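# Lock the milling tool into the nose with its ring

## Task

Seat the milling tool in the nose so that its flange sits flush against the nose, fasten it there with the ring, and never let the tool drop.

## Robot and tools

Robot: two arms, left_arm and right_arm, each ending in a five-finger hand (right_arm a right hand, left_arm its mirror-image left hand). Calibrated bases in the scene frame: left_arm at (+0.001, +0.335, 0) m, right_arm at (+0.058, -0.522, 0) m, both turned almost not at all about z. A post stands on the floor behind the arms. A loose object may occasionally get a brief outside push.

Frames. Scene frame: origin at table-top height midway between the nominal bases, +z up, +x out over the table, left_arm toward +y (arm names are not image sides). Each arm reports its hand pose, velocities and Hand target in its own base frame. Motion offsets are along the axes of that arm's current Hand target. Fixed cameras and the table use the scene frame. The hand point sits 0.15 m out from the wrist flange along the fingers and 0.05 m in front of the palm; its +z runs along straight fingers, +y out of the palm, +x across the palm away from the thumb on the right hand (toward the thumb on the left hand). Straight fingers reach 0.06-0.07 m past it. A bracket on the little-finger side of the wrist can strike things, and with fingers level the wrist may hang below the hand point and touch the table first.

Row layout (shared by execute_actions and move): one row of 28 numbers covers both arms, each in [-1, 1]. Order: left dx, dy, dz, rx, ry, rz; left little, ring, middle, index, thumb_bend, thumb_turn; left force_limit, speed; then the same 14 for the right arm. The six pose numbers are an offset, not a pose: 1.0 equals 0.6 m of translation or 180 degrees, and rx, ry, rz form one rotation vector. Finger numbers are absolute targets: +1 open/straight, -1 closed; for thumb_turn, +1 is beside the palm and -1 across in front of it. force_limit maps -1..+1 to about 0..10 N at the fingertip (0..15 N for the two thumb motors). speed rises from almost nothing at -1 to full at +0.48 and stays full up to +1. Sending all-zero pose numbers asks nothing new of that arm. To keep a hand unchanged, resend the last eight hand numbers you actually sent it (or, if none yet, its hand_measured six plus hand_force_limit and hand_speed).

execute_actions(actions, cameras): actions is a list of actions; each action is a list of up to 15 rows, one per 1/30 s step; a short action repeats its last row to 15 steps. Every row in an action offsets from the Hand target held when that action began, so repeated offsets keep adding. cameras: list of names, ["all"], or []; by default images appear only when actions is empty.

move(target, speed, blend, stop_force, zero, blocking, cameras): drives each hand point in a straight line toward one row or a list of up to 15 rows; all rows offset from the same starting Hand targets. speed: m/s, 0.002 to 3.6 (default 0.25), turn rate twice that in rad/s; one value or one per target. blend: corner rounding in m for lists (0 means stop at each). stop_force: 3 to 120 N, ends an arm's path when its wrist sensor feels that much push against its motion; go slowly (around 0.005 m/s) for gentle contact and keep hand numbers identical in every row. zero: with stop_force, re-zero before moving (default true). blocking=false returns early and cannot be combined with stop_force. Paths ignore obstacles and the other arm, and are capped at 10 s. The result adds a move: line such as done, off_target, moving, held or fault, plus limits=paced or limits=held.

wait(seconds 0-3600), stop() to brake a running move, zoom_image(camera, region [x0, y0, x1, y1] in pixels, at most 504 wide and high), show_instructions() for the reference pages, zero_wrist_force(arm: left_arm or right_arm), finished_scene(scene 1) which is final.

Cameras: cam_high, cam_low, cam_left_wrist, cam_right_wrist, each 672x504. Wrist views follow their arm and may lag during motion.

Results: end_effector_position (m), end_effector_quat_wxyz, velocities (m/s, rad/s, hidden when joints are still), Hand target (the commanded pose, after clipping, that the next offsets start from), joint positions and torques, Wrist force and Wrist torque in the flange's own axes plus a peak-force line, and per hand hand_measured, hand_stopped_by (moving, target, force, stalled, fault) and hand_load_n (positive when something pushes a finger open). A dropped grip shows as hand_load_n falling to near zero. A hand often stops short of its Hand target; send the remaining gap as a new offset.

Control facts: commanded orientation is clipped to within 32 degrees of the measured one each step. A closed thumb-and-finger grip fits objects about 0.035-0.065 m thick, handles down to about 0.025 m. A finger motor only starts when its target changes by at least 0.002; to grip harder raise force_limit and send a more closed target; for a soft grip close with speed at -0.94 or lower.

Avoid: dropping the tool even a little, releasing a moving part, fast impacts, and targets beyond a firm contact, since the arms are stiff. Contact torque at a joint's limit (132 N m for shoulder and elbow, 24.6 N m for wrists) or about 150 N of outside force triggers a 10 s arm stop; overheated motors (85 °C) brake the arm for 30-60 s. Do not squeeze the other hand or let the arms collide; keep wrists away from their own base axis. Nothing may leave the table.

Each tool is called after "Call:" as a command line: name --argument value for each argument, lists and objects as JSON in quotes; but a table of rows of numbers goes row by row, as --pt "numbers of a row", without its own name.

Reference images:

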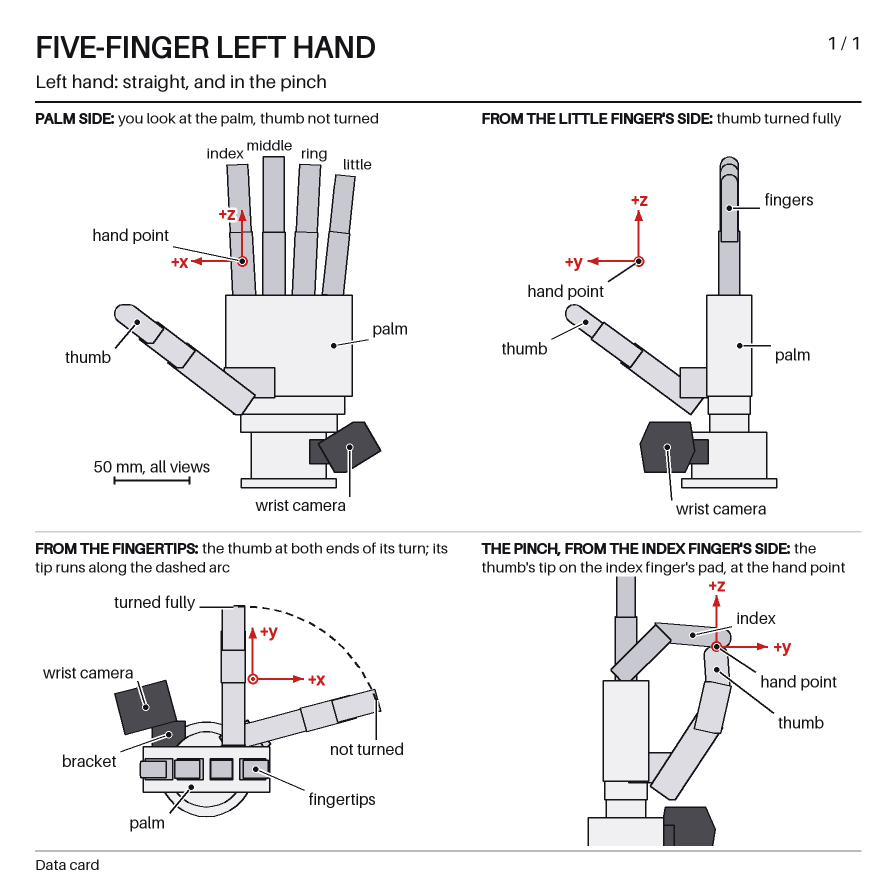

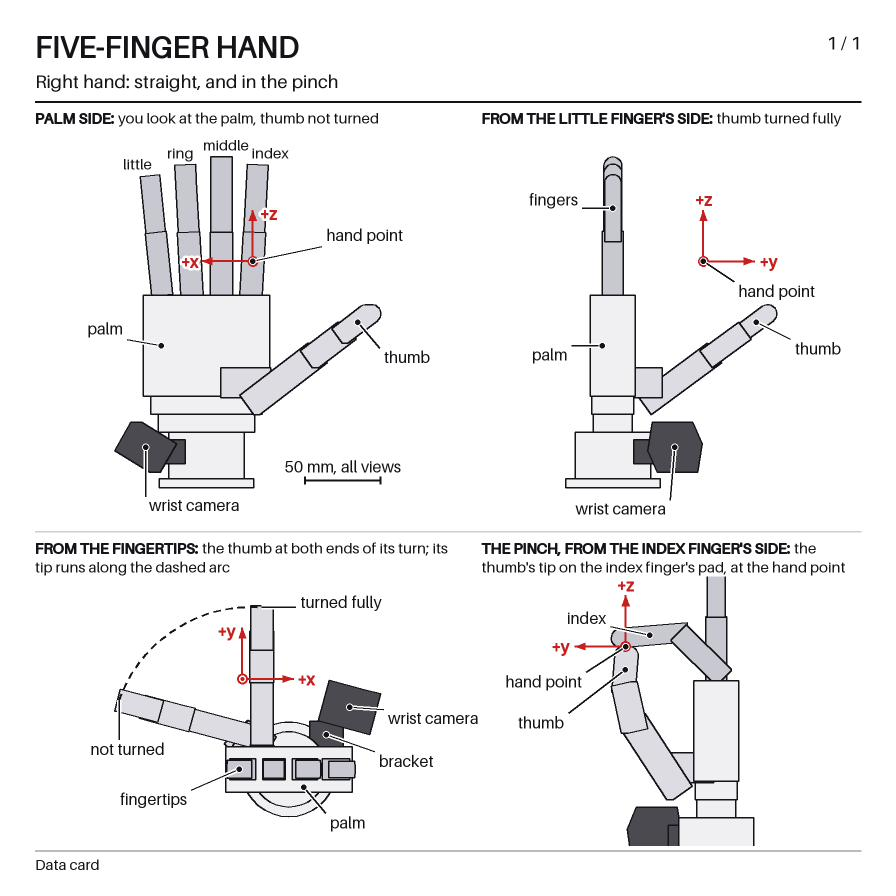

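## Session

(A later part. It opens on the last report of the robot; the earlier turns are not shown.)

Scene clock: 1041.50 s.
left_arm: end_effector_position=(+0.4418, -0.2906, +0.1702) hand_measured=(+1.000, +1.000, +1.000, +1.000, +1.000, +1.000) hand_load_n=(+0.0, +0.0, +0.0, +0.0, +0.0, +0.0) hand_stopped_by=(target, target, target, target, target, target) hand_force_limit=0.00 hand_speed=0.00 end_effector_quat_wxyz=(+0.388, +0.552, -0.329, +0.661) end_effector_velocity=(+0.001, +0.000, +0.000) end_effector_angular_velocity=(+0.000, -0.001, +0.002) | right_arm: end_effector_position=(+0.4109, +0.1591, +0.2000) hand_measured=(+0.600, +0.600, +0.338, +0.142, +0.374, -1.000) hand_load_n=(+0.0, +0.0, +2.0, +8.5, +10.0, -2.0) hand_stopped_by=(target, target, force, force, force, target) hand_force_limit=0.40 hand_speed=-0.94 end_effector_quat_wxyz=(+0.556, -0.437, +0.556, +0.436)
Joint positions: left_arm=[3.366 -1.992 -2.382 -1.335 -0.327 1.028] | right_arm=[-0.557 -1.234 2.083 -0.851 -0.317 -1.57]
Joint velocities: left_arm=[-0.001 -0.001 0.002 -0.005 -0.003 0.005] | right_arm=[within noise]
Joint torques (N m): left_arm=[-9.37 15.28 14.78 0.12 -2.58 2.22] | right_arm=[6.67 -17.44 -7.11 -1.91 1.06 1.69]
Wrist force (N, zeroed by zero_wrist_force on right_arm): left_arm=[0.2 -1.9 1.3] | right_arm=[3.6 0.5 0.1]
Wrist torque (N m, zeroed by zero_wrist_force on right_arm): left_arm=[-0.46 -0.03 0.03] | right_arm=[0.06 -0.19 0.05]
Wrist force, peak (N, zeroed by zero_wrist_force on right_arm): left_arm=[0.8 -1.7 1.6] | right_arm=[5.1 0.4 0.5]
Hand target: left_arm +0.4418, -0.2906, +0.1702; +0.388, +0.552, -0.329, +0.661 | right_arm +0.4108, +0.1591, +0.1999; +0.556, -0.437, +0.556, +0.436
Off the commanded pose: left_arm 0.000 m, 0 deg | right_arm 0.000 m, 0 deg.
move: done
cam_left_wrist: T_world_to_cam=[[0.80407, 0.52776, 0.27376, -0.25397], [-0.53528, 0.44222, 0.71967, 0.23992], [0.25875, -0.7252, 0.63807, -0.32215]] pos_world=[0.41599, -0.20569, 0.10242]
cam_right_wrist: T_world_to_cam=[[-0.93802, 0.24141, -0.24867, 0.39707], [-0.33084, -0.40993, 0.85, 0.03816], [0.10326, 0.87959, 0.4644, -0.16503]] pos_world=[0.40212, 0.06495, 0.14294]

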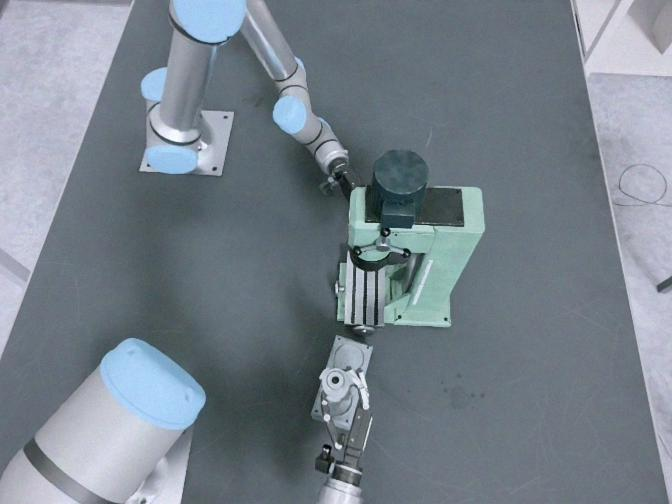

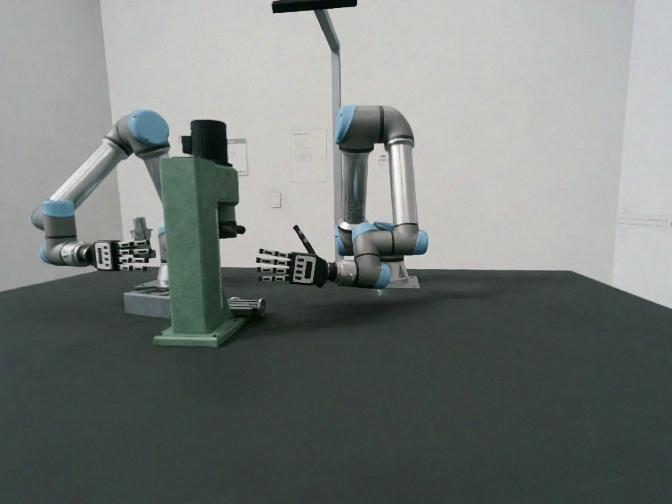

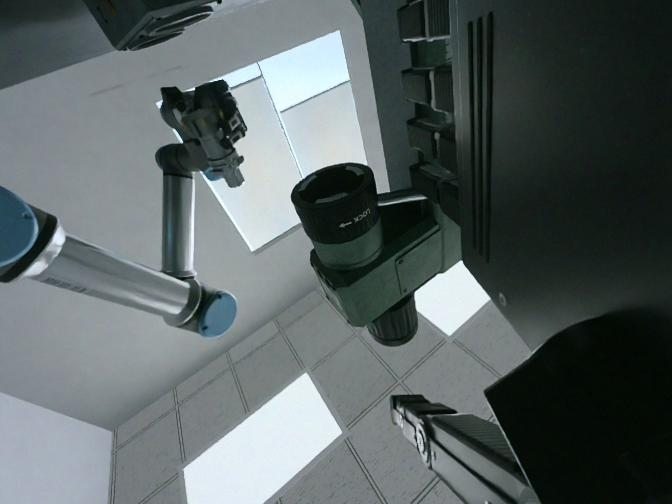

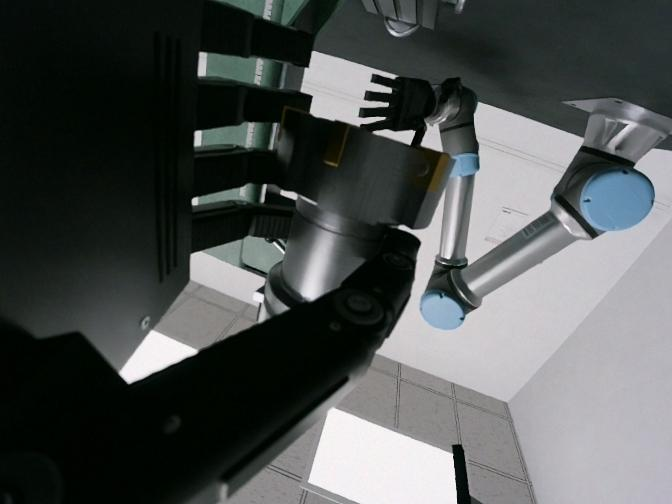

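Call:
move --target '[0,0,0,0,0,0, 1,1,1,1,1,1,0,0, 0,-0.2914,-0.0331,0.2222,0,0, 0.6,0.6,-0.5,-0.65,-0.65,-1,0.4,-0.94]' --speed 0.08 --cameras '["cam_high","cam_low"]'

Scene clock: 1071.97 s.
left_arm: end_effector_position=(+0.4418, -0.2906, +0.1702) hand_measured=(+1.000, +1.000, +1.000, +1.000, +1.000, +1.000) hand_load_n=(+0.0, +0.0, +0.0, +0.0, +0.0, +0.0) hand_stopped_by=(target, target, target, target, target, target) hand_force_limit=0.00 hand_speed=0.00 end_effector_quat_wxyz=(+0.388, +0.552, -0.329, +0.661) | right_arm: end_effector_position=(+0.5759, +0.0983, +0.2000) hand_measured=(+0.600, +0.600, +0.338, +0.142, +0.374, -1.000) hand_load_n=(+0.0, +0.0, +2.5, +8.5, +10.0, -2.0) hand_stopped_by=(target, target, force, force, force, target) hand_force_limit=0.40 hand_speed=-0.94 end_effector_quat_wxyz=(+0.672, -0.220, +0.672, +0.220)
Joint positions: left_arm=[3.366 -1.992 -2.382 -1.335 -0.327 1.028] | right_arm=[-0.557 -1.233 2.083 -0.849 0.381 -1.572]
Joint torques (N m): left_arm=[-9.45 31.19 15.21 0.12 -1.05 2.35] | right_arm=[-5.26 -24.29 -14.95 1.34 -0.16 1.7]
Wrist force (N, zeroed by zero_wrist_force on right_arm): left_arm=[0.6 -1.9 1.3] | right_arm=[3.5 0.5 -0.1]
Wrist torque (N m, zeroed by zero_wrist_force on right_arm): left_arm=[-0.46 -0.08 0.02] | right_arm=[0.07 -0.16 0.01]
Wrist force, peak (N, zeroed by zero_wrist_force on right_arm): left_arm=[0.5 -2.1 1.5] | right_arm=[4.2 0.5 0.0]
Hand target: left_arm +0.4418, -0.2906, +0.1702; +0.388, +0.552, -0.329, +0.661 | right_arm +0.5759, +0.0982, +0.2000; +0.672, -0.220, +0.672, +0.220
Off the commanded pose: left_arm 0.000 m, 0 deg | right_arm 0.000 m, 0 deg.
move: done

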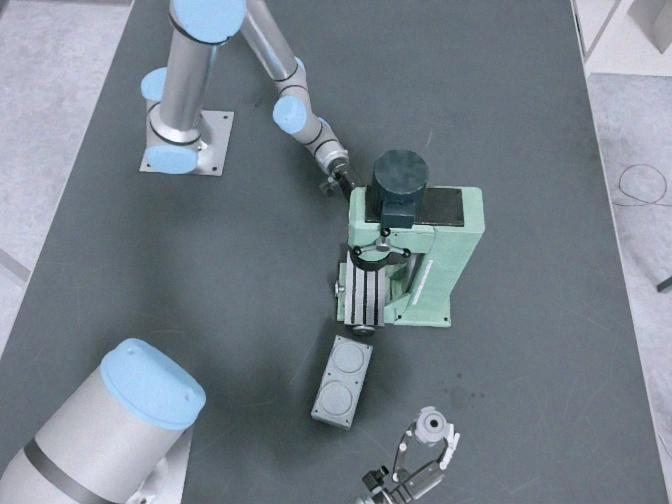

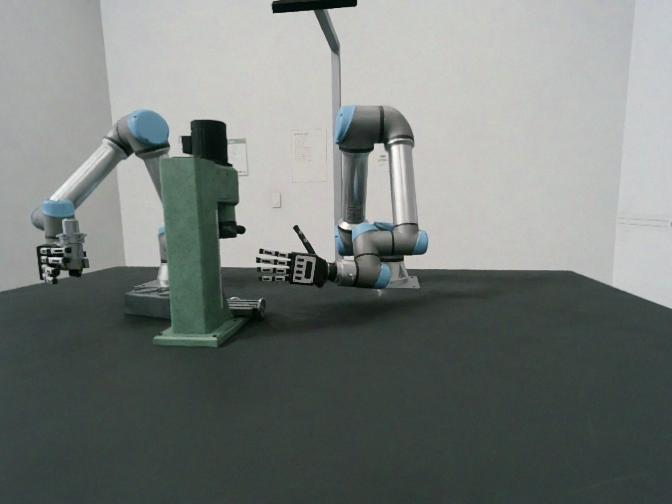

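Call:
zoom_image --camera "cam_high" --region '[385, 385, 485, 485]'

Call:
zoom_image --camera "cam_low" --region '[30, 200, 130, 300]'

Scaled by 5.040 from the camera's image (finer frame: 960x720).

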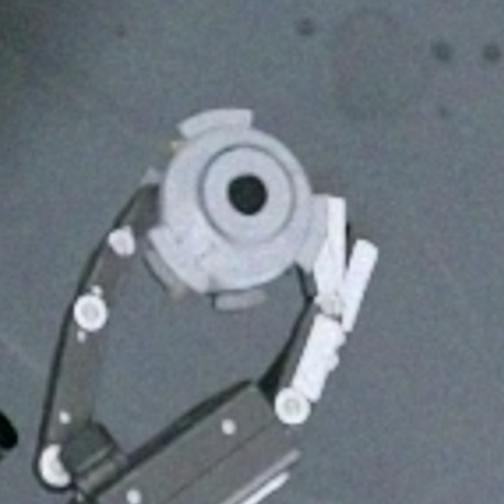

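Scaled by 5.040 from the camera's image (finer frame: 960x720).

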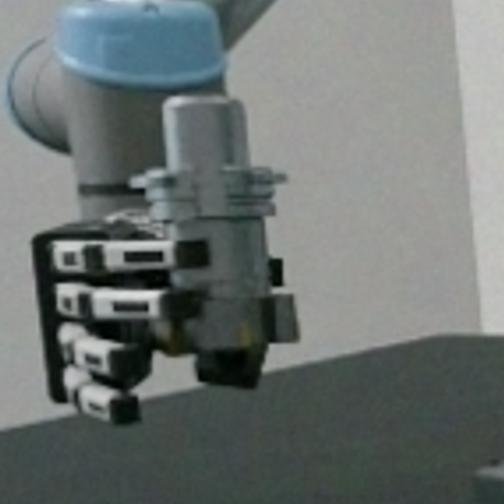

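Call:
move --pt "0.007 0.001 -0.04 0 0 0 1 1 1 1 1 1 0 0 0 0.4252 -0.011 0 0 0 0.6 0.6 -0.5 -0.65 -0.65 -1 0.4 -0.94" --pt "0.0145 0.0015 -0.082 0 0 0 1 1 1 1 1 1 0 0 0 0.6978 -0.0173 0.2211 0 0 0.6 0.6 -0.5 -0.65 -0.65 -1 0.4 -0.94" --speed 0.1 --blend 0.03 --cameras '["all"]'

Scene clock: 1104.83 s.
left_arm: end_effector_position=(+0.4169, -0.2473, +0.1701) hand_measured=(+1.000, +1.000, +1.000, +1.000, +1.000, +1.000) hand_load_n=(+0.0, +0.0, +0.0, +0.0, +0.0, +0.0) hand_stopped_by=(target, target, target, target, target, target) hand_force_limit=0.00 hand_speed=0.00 end_effector_quat_wxyz=(+0.388, +0.552, -0.329, +0.661) | right_arm: end_effector_position=(+0.3200, +0.4298, +0.1997) hand_measured=(+0.600, +0.600, +0.338, +0.142, +0.374, -1.000) hand_load_n=(+0.0, +0.0, +2.5, +8.5, +10.0, -2.0) hand_stopped_by=(target, target, force, force, force, target) hand_force_limit=0.40 hand_speed=-0.94 end_effector_quat_wxyz=(+0.707, +0.022, +0.707, -0.022)
Joint positions: left_arm=[3.508 -2.026 -2.529 -0.81 -0.221 0.669] | right_arm=[1.052 -1.29 2.171 -0.88 2.684 -1.572]
Joint torques (N m): left_arm=[-7.25 19.39 11.79 0.43 -2.23 2.52] | right_arm=[4.11 -30.36 -17.43 -4.01 0.93 1.67]
Wrist force (N, zeroed by zero_wrist_force on right_arm): left_arm=[0.0 -1.1 1.1] | right_arm=[3.6 0.2 -0.3]
Wrist torque (N m, zeroed by zero_wrist_force on right_arm): left_arm=[-0.24 0.04 0.09] | right_arm=[0.02 -0.18 0.02]
Wrist force, peak (N, zeroed by zero_wrist_force on right_arm): left_arm=[0.5 -2.3 1.2] | right_arm=[4.1 0.5 -0.2]
Hand target: left_arm +0.4169, -0.2473, +0.1702; +0.388, +0.552, -0.329, +0.661 | right_arm +0.3200, +0.4298, +0.1998; +0.707, +0.022, +0.707, -0.022
Off the commanded pose: left_arm 0.000 m, 0 deg | right_arm 0.000 m, 0 deg.
move: done
cam_left_wrist: T_world_to_cam=[[0.80413, 0.52774, 0.27363, -0.25678], [-0.53514, 0.4422, 0.71978, 0.20744], [0.25886, -0.72522, 0.638, -0.28429]] pos_world=[0.39109, -0.16239, 0.10232]
cam_right_wrist: T_world_to_cam=[[0.07149, 0.96591, -0.24879, -0.38795], [-0.46266, 0.25309, 0.84964, -0.12336], [0.88365, 0.05436, 0.46499, -0.28874]] pos_world=[0.22581, 0.42164, 0.14255]

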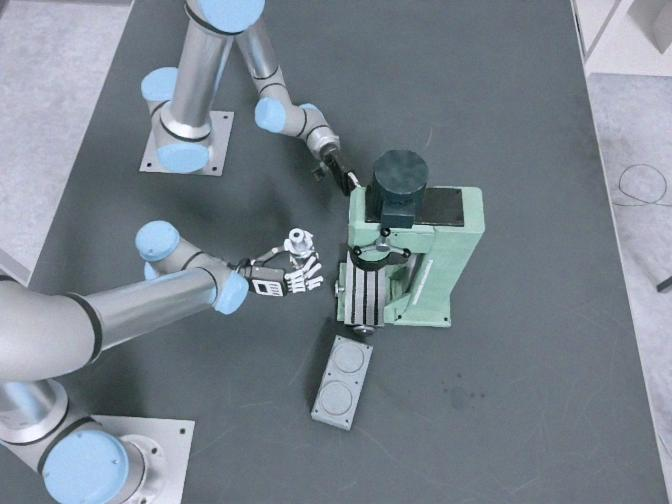

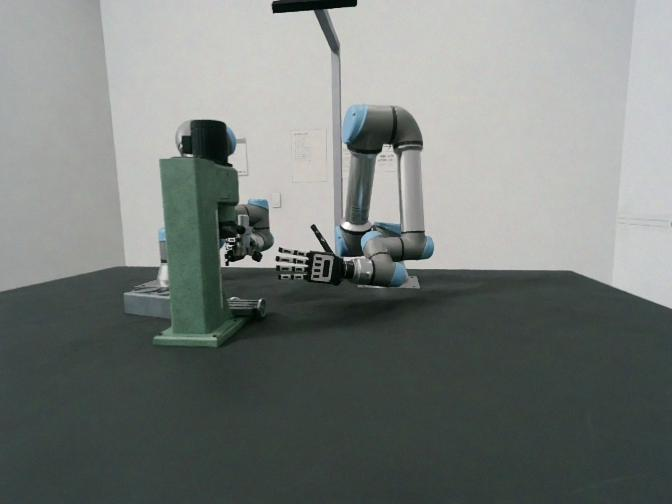

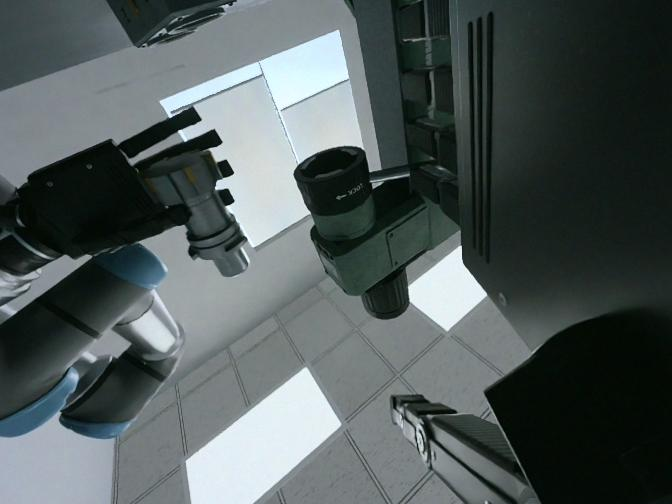

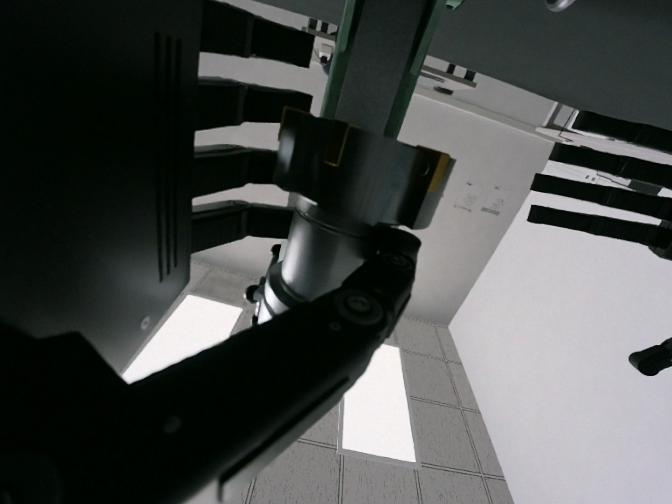

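Call:
zoom_image --camera "cam_left_wrist" --region '[120, 120, 400, 330]'

Call:
zoom_image --camera "cam_high" --region '[260, 210, 350, 300]'

Scaled by 1.800 from the camera's image (finer frame: 960x720).

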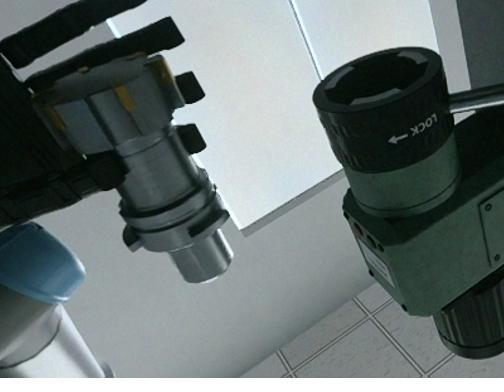

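Scaled by 5.600 from the camera's image (finer frame: 960x720).

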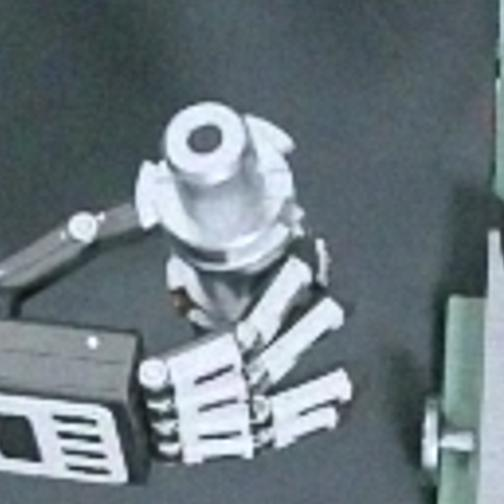

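Call:
zoom_image --camera "cam_high" --region '[278, 222, 328, 272]'

Call:
zoom_image --camera "cam_left_wrist" --region '[140, 130, 260, 290]'

Call:
zoom_image --camera "cam_left_wrist" --region '[280, 130, 430, 270]'

Scaled by 10.080 from the camera's image (finer frame: 960x720).

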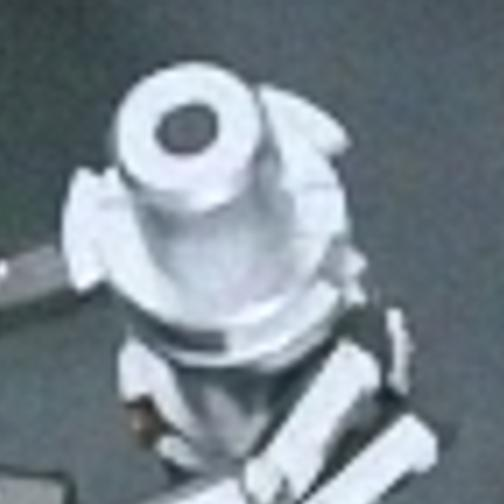

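Scaled by 3.150 from the camera's image (finer frame: 960x720).

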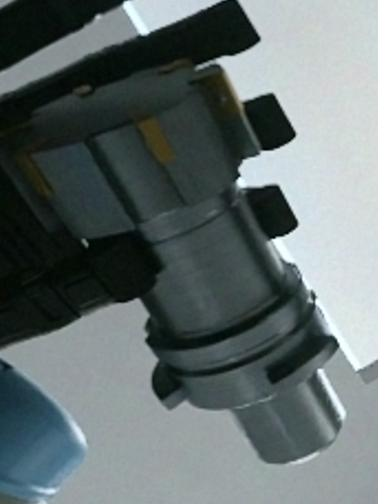

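Scaled by 3.360 from the camera's image (finer frame: 960x720).

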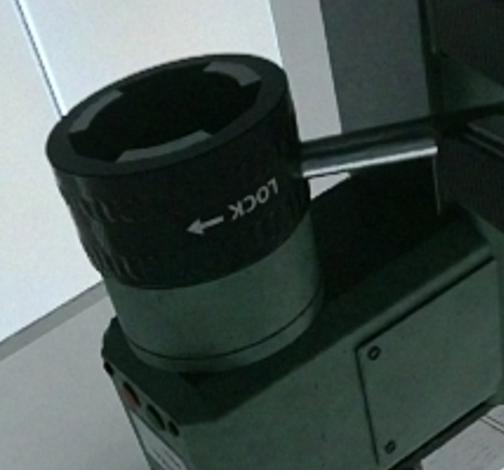

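Call:
zoom_image --camera "cam_low" --region '[205, 185, 285, 275]'

Scaled by 5.600 from the camera's image (finer frame: 960x720).

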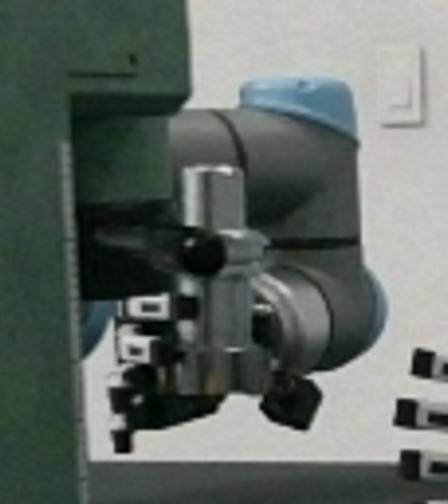

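Call:
move --target '[0,0,0,0,0,0, 1,1,1,1,1,1,0,0, 0.09,0,0,0,0.0278,0, 0.6,0.6,-0.5,-0.65,-0.65,-1,0.4,-0.94]' --speed 0.05 --cameras '["all"]'

Call:
zoom_image --camera "cam_left_wrist" --region '[140, 100, 400, 290]'

Call:
zoom_image --camera "cam_high" --region '[278, 222, 328, 272]'

Call:
zoom_image --camera "cam_low" --region '[200, 190, 290, 320]'

Scene clock: 1167.63 s.
left_arm: end_effector_position=(+0.4169, -0.2473, +0.1702) hand_measured=(+1.000, +1.000, +1.000, +1.000, +1.000, +1.000) hand_load_n=(+0.0, +0.0, +0.0, +0.0, +0.0, +0.0) hand_stopped_by=(target, target, target, target, target, target) hand_force_limit=0.00 hand_speed=0.00 end_effector_quat_wxyz=(+0.388, +0.552, -0.329, +0.661) | right_arm: end_effector_position=(+0.3201, +0.4298, +0.1457) hand_measured=(+0.600, +0.600, +0.338, +0.142, +0.374, -1.000) hand_load_n=(+0.0, +0.0, +2.5, +8.5, +10.0, -2.0) hand_stopped_by=(target, target, force, force, force, target) hand_force_limit=0.40 hand_speed=-0.94 end_effector_quat_wxyz=(+0.675, +0.023, +0.737, -0.021)
Joint positions: left_arm=[3.508 -2.026 -2.528 -0.81 -0.221 0.669] | right_arm=[1.056 -1.181 2.14 -0.761 2.681 -1.394]
Joint torques (N m): left_arm=[-9.61 31.82 12.01 0.61 -2.47 2.19] | right_arm=[8.28 -38.41 -10.13 -3.39 0.82 -1.45]
Wrist force (N, zeroed by zero_wrist_force on right_arm): left_arm=[0.3 -1.3 0.7] | right_arm=[3.8 0.0 0.2]
Wrist torque (N m, zeroed by zero_wrist_force on right_arm): left_arm=[-0.26 -0.02 0.10] | right_arm=[-0.01 -0.17 0.11]
Wrist force, peak (N, zeroed by zero_wrist_force on right_arm): left_arm=[0.2 -1.6 1.2] | right_arm=[4.7 0.1 0.4]
Hand target: left_arm +0.4169, -0.2473, +0.1702; +0.388, +0.552, -0.329, +0.661 | right_arm +0.3201, +0.4298, +0.1458; +0.675, +0.023, +0.737, -0.021
Off the commanded pose: left_arm 0.000 m, 0 deg | right_arm 0.000 m, 0 deg.
move: done
cam_left_wrist: T_world_to_cam=[[0.8041, 0.52767, 0.27384, -0.25681], [-0.53528, 0.44222, 0.71966, 0.20752], [0.25864, -0.72526, 0.63804, -0.28421]] pos_world=[0.39109, -0.16239, 0.10232]
cam_right_wrist: T_world_to_cam=[[0.04981, 0.96727, -0.24879, -0.39514], [-0.38689, 0.24834, 0.88806, -0.10532], [0.92078, 0.05202, 0.3866, -0.26315]] pos_world=[0.22124, 0.42206, 0.09696]

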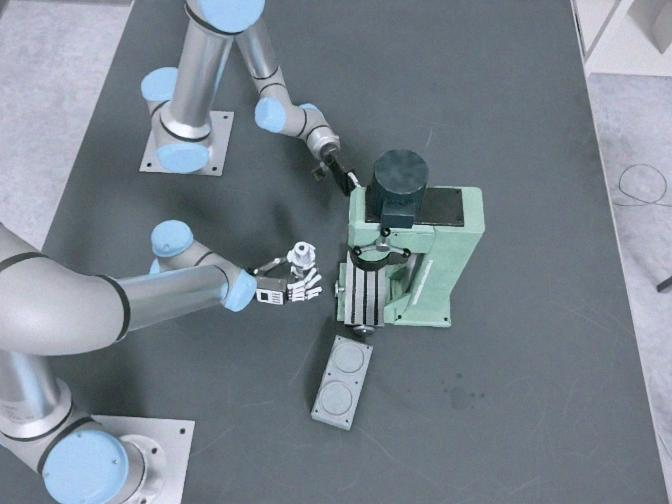

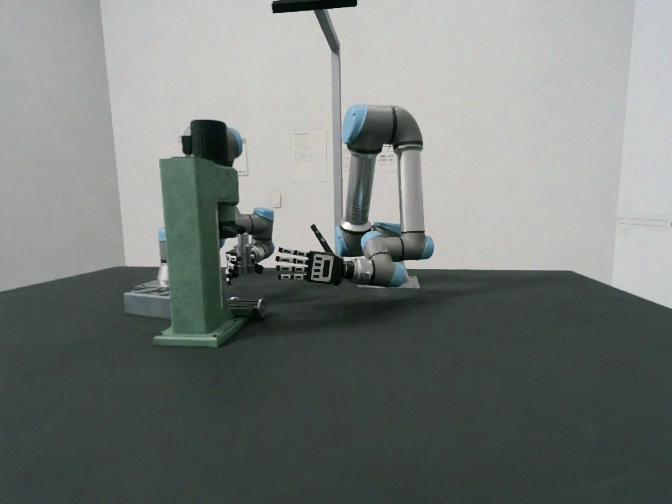

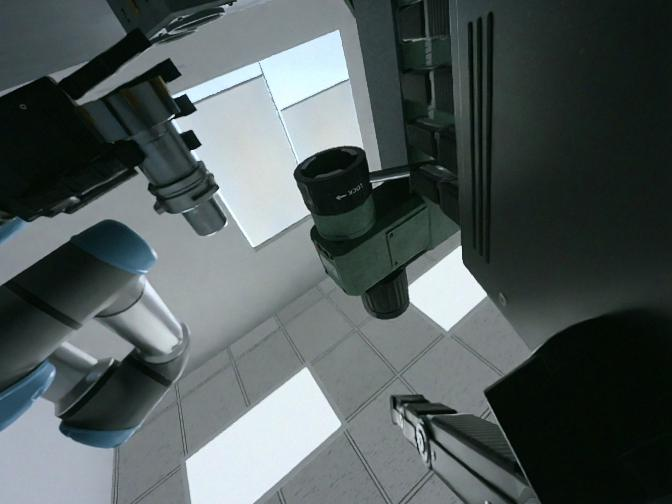

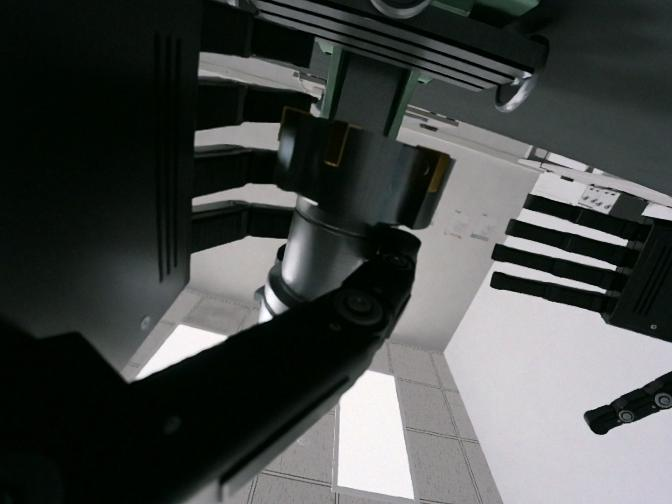

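Scaled by 1.938 from the camera's image (finer frame: 960x720).

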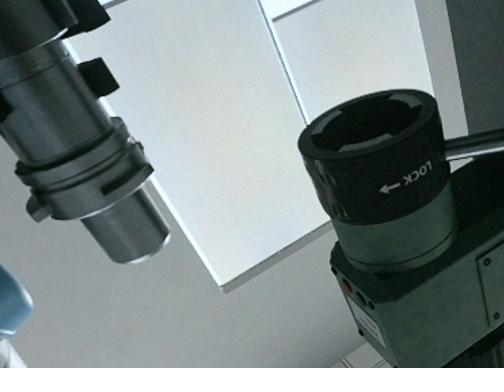

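Scaled by 10.080 from the camera's image (finer frame: 960x720).

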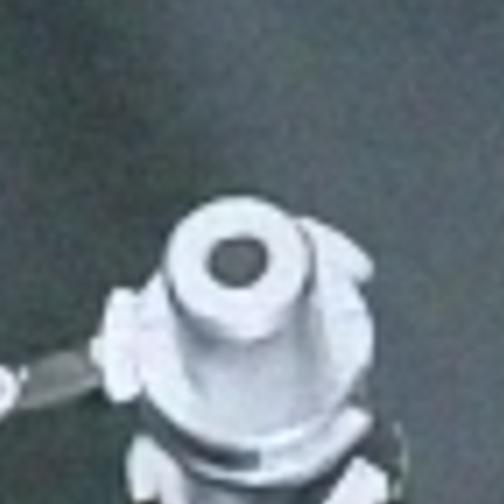

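Scaled by 3.877 from the camera's image (finer frame: 960x720).

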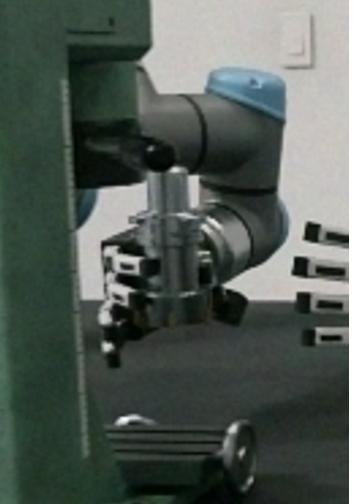

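Call:
move --pt "0 0 0 0 0 0 1 1 1 1 1 1 0 0 0.0062 0 0.005 0 0 0 0.6 0.6 -0.5 -0.65 -0.65 -1 0.4 -0.94" --pt "0 0 0 0 0 0 1 1 1 1 1 1 0 0 -0.0137 0 0.233 0 0 0 0.6 0.6 -0.5 -0.65 -0.65 -1 0.4 -0.94" --speed 0.04 --stop_force 8 --cameras '["all"]'

Call:
zoom_image --camera "cam_left_wrist" --region '[240, 80, 420, 260]'

Call:
zoom_image --camera "cam_high" --region '[320, 210, 440, 310]'

Call:
zoom_image --camera "cam_low" --region '[190, 200, 270, 320]'

Scene clock: 1184.40 s.
left_arm: end_effector_position=(+0.4169, -0.2473, +0.1702) hand_measured=(+1.000, +1.000, +1.000, +1.000, +1.000, +1.000) hand_load_n=(+0.0, +0.0, +0.0, +0.0, +0.0, +0.0) hand_stopped_by=(target, target, target, target, target, target) hand_force_limit=0.00 hand_speed=0.00 end_effector_quat_wxyz=(+0.388, +0.552, -0.329, +0.661) | right_arm: end_effector_position=(+0.4598, +0.4211, +0.1418) hand_measured=(+0.600, +0.600, +0.338, +0.142, +0.374, -1.000) hand_load_n=(+0.0, +0.0, +2.5, +8.5, +9.5, -1.5) hand_stopped_by=(target, target, force, force, force, target) hand_force_limit=0.40 hand_speed=-0.94 end_effector_quat_wxyz=(+0.675, +0.023, +0.737, -0.021)
Joint positions: left_arm=[3.508 -2.026 -2.528 -0.81 -0.221 0.669] | right_arm=[0.757 -1.122 2.048 -0.799 2.386 -1.479]
Joint torques (N m): left_arm=[-8.98 32.33 12.02 1.08 -2.51 1.24] | right_arm=[8.93 -41.6 -8.82 -3.86 1.78 0.8]
Wrist force (N, zeroed by zero_wrist_force on right_arm): left_arm=[0.1 -1.0 1.1] | right_arm=[4.3 0.4 0.2]
Wrist torque (N m, zeroed by zero_wrist_force on right_arm): left_arm=[-0.23 0.01 0.08] | right_arm=[0.05 -0.22 0.17]
Wrist force, peak (N, zeroed by zero_wrist_force on right_arm): left_arm=[0.2 -1.6 1.2] | right_arm=[4.3 0.0 0.2]
Hand target: left_arm +0.4169, -0.2473, +0.1702; +0.388, +0.552, -0.329, +0.661 | right_arm +0.4598, +0.4211, +0.1418; +0.675, +0.023, +0.737, -0.021
Off the commanded pose: left_arm 0.000 m, 0 deg | right_arm 0.000 m, 0 deg.
move: done
cam_left_wrist: T_world_to_cam=[[0.8041, 0.52767, 0.27384, -0.25681], [-0.53528, 0.44222, 0.71966, 0.20752], [0.25864, -0.72526, 0.63804, -0.28421]] pos_world=[0.39109, -0.16239, 0.10232]
cam_right_wrist: T_world_to_cam=[[0.05001, 0.96729, -0.24871, -0.39464], [-0.38693, 0.24833, 0.88804, -0.04561], [0.92075, 0.05182, 0.38669, -0.38974]] pos_world=[0.36094, 0.41325, 0.09306]

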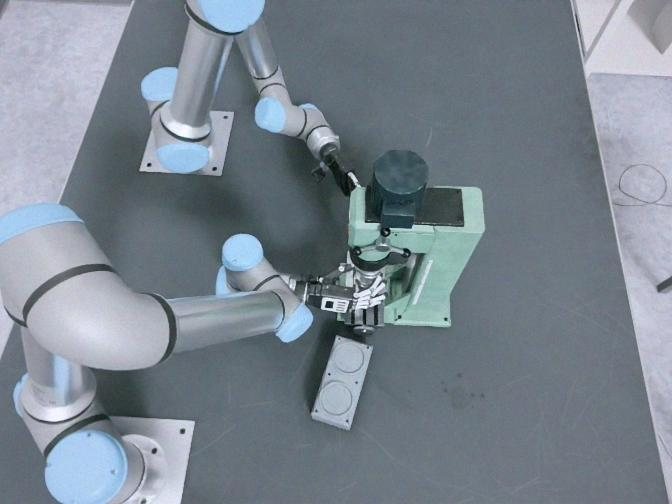

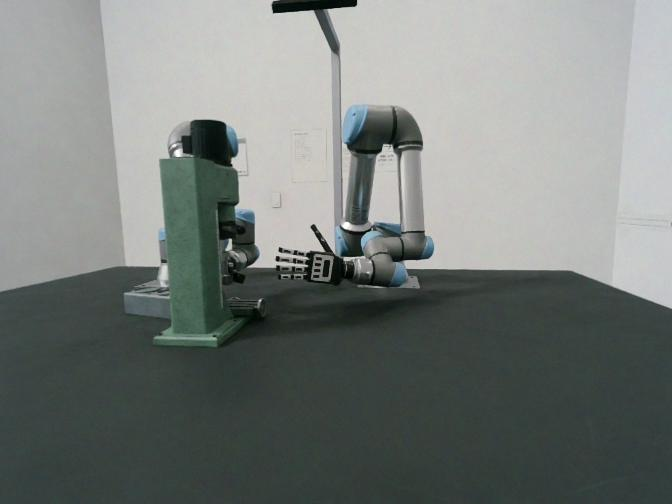

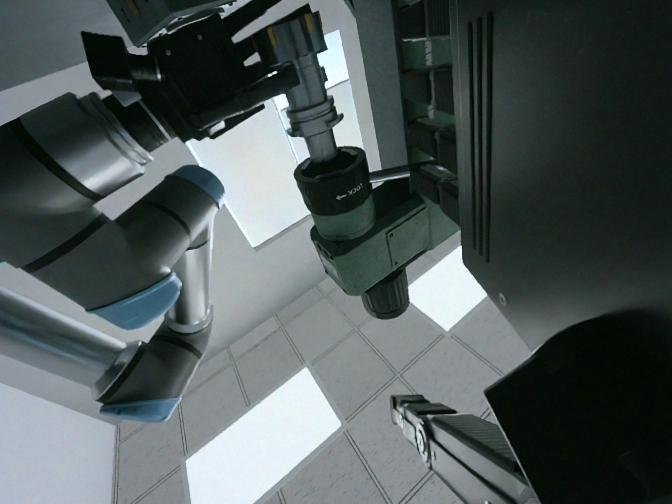

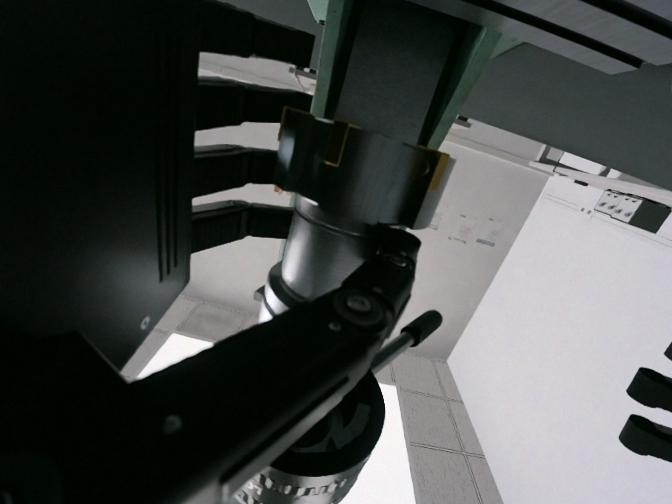

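Scaled by 2.800 from the camera's image (finer frame: 960x720).

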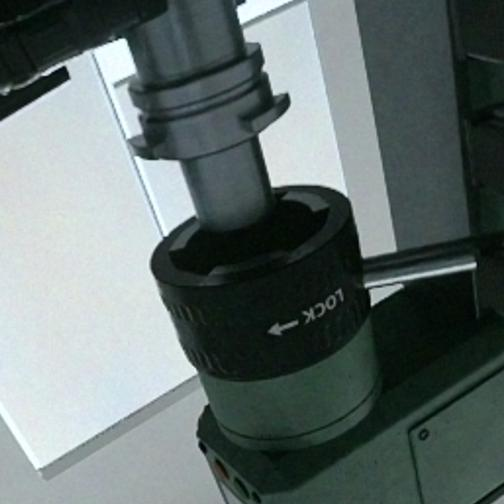

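Scaled by 4.200 from the camera's image (finer frame: 960x720).

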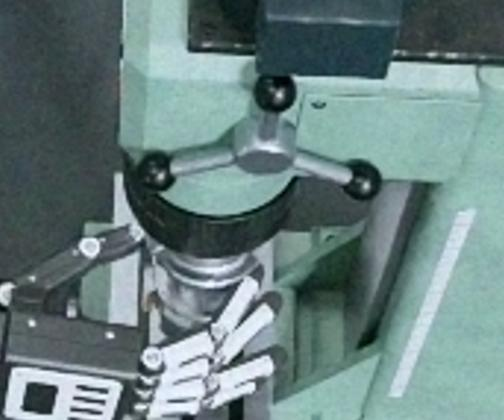

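Scaled by 4.200 from the camera's image (finer frame: 960x720).

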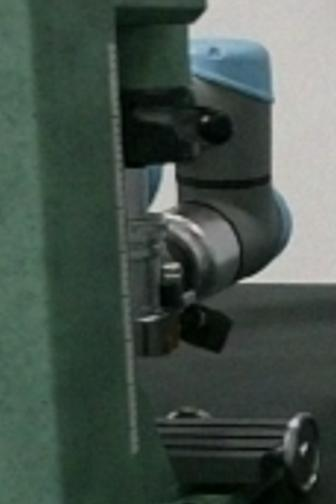

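Call:
zoom_image --camera "cam_left_wrist" --region '[275, 85, 385, 195]'

Call:
zoom_image --camera "cam_right_wrist" --region '[230, 270, 460, 504]'

Scaled by 4.582 from the camera's image (finer frame: 960x720).

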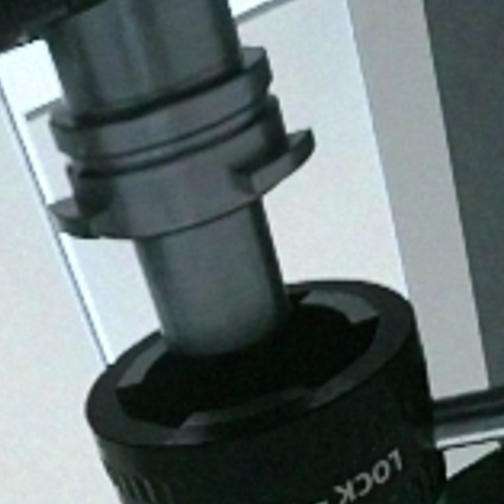

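Scaled by 2.154 from the camera's image (finer frame: 960x720).

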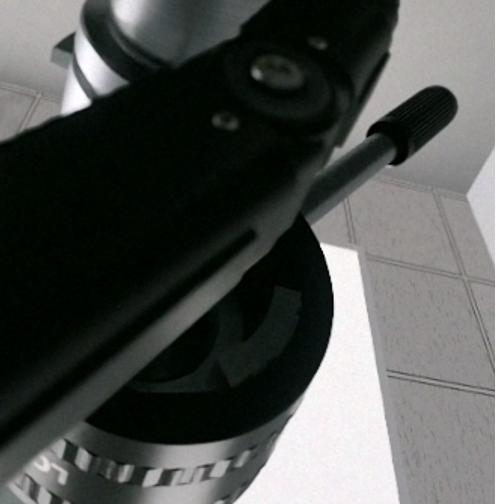

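Call:
zoom_image --camera "cam_high" --region '[340, 240, 400, 300]'

Call:
zoom_image --camera "cam_right_wrist" --region '[230, 180, 400, 350]'

Scaled by 8.400 from the camera's image (finer frame: 960x720).

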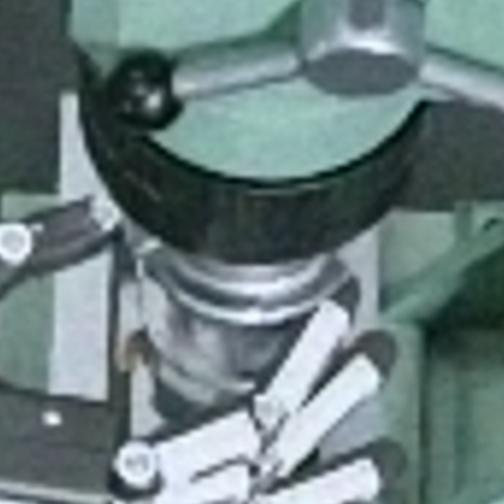

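Scaled by 2.965 from the camera's image (finer frame: 960x720).

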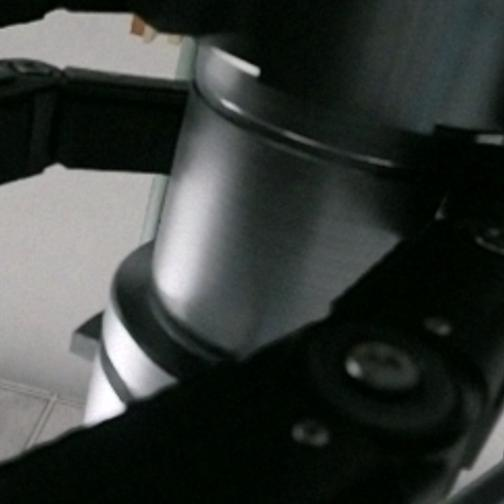

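Call:
move --target '[0,0,0,0,0,0, 1,1,1,1,1,1,0,0, 0.0005,0.0093,-0.0056,0,0,0, 0.6,0.6,-0.5,-0.65,-0.65,-1,0.4,-0.94]' --speed 0.02 --cameras '["cam_high","cam_left_wrist","cam_right_wrist"]'

Call:
zoom_image --camera "cam_left_wrist" --region '[275, 85, 385, 195]'

Call:
zoom_image --camera "cam_high" --region '[340, 240, 400, 300]'

Call:
zoom_image --camera "cam_right_wrist" --region '[200, 80, 480, 504]'

Scene clock: 1231.67 s.
left_arm: end_effector_position=(+0.4169, -0.2473, +0.1702) hand_measured=(+1.000, +1.000, +1.000, +1.000, +1.000, +1.000) hand_load_n=(+0.0, +0.0, +0.0, +0.0, +0.0, +0.0) hand_stopped_by=(target, target, target, target, target, target) hand_force_limit=0.00 hand_speed=0.00 end_effector_quat_wxyz=(+0.388, +0.552, -0.329, +0.661) | right_arm: end_effector_position=(+0.4567, +0.4269, +0.1417) hand_measured=(+0.600, +0.600, +0.338, +0.142, +0.374, -1.000) hand_load_n=(+0.0, +0.0, +2.5, +8.5, +10.0, -2.0) hand_stopped_by=(target, target, force, force, force, target) hand_force_limit=0.40 hand_speed=-0.94 end_effector_quat_wxyz=(+0.675, +0.023, +0.737, -0.021)
Joint positions: left_arm=[3.508 -2.026 -2.528 -0.81 -0.221 0.669] | right_arm=[0.772 -1.115 2.037 -0.792 2.401 -1.476]
Joint torques (N m): left_arm=[-8.53 31.8 12.3 1.31 -2.55 0.77] | right_arm=[-5.38 -36.36 -9.24 -0.98 -0.67 1.08]
Wrist force (N, zeroed by zero_wrist_force on right_arm): left_arm=[0.5 -1.2 1.1] | right_arm=[4.1 0.1 0.3]
Wrist torque (N m, zeroed by zero_wrist_force on right_arm): left_arm=[-0.26 -0.03 0.11] | right_arm=[0.01 -0.21 0.09]
Wrist force, peak (N, zeroed by zero_wrist_force on right_arm): left_arm=[0.0 -1.3 1.3] | right_arm=[4.4 -0.4 0.6]
Hand target: left_arm +0.4169, -0.2473, +0.1702; +0.388, +0.552, -0.329, +0.661 | right_arm +0.4568, +0.4268, +0.1418; +0.675, +0.023, +0.737, -0.021
Off the commanded pose: left_arm 0.000 m, 0 deg | right_arm 0.000 m, 0 deg.
move: done
cam_left_wrist: T_world_to_cam=[[0.8041, 0.52767, 0.27384, -0.25681], [-0.53528, 0.44222, 0.71966, 0.20752], [0.25864, -0.72526, 0.63804, -0.28421]] pos_world=[0.39109, -0.16239, 0.10232]
cam_right_wrist: T_world_to_cam=[[0.04999, 0.96728, -0.24872, -0.40021], [-0.38685, 0.24834, 0.88807, -0.04822], [0.92079, 0.05182, 0.38661, -0.38716]] pos_world=[0.35784, 0.41915, 0.09296]

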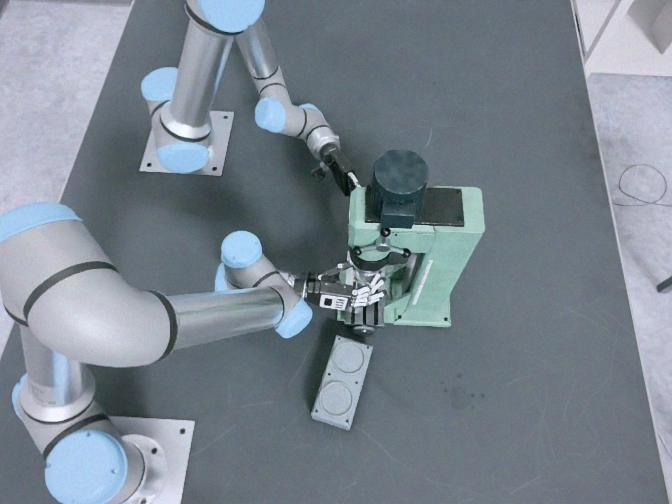

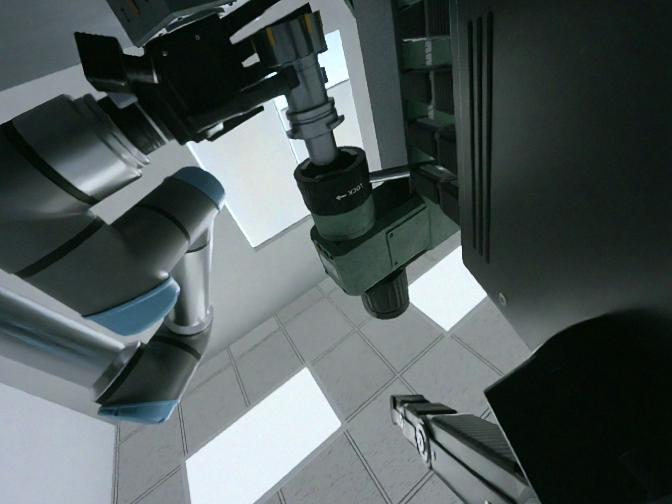

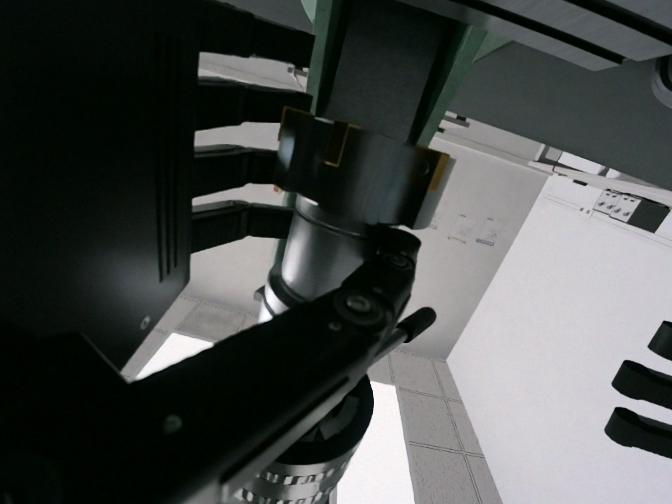

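Scaled by 4.582 from the camera's image (finer frame: 960x720).

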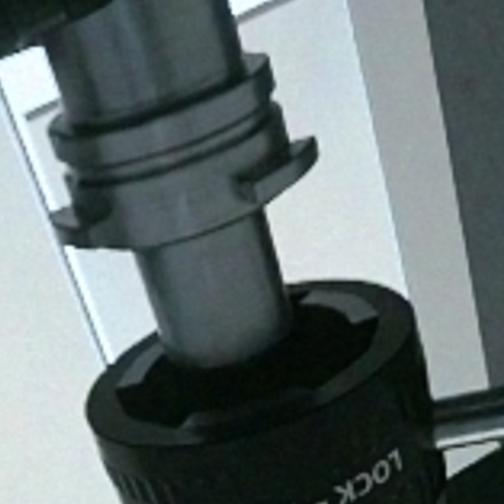

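Scaled by 8.400 from the camera's image (finer frame: 960x720).

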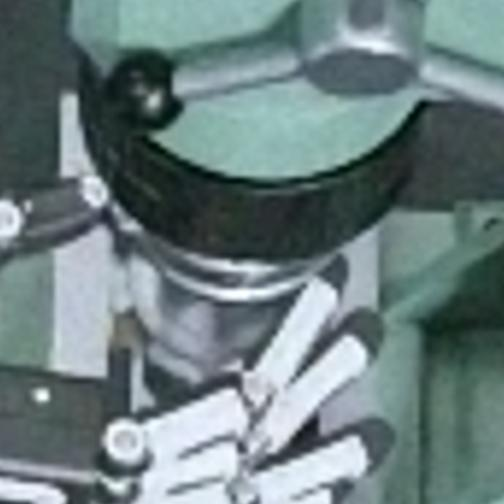

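Scaled by 1.189 from the camera's image (finer frame: 960x720).

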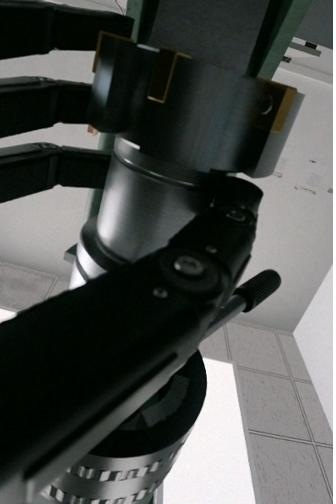

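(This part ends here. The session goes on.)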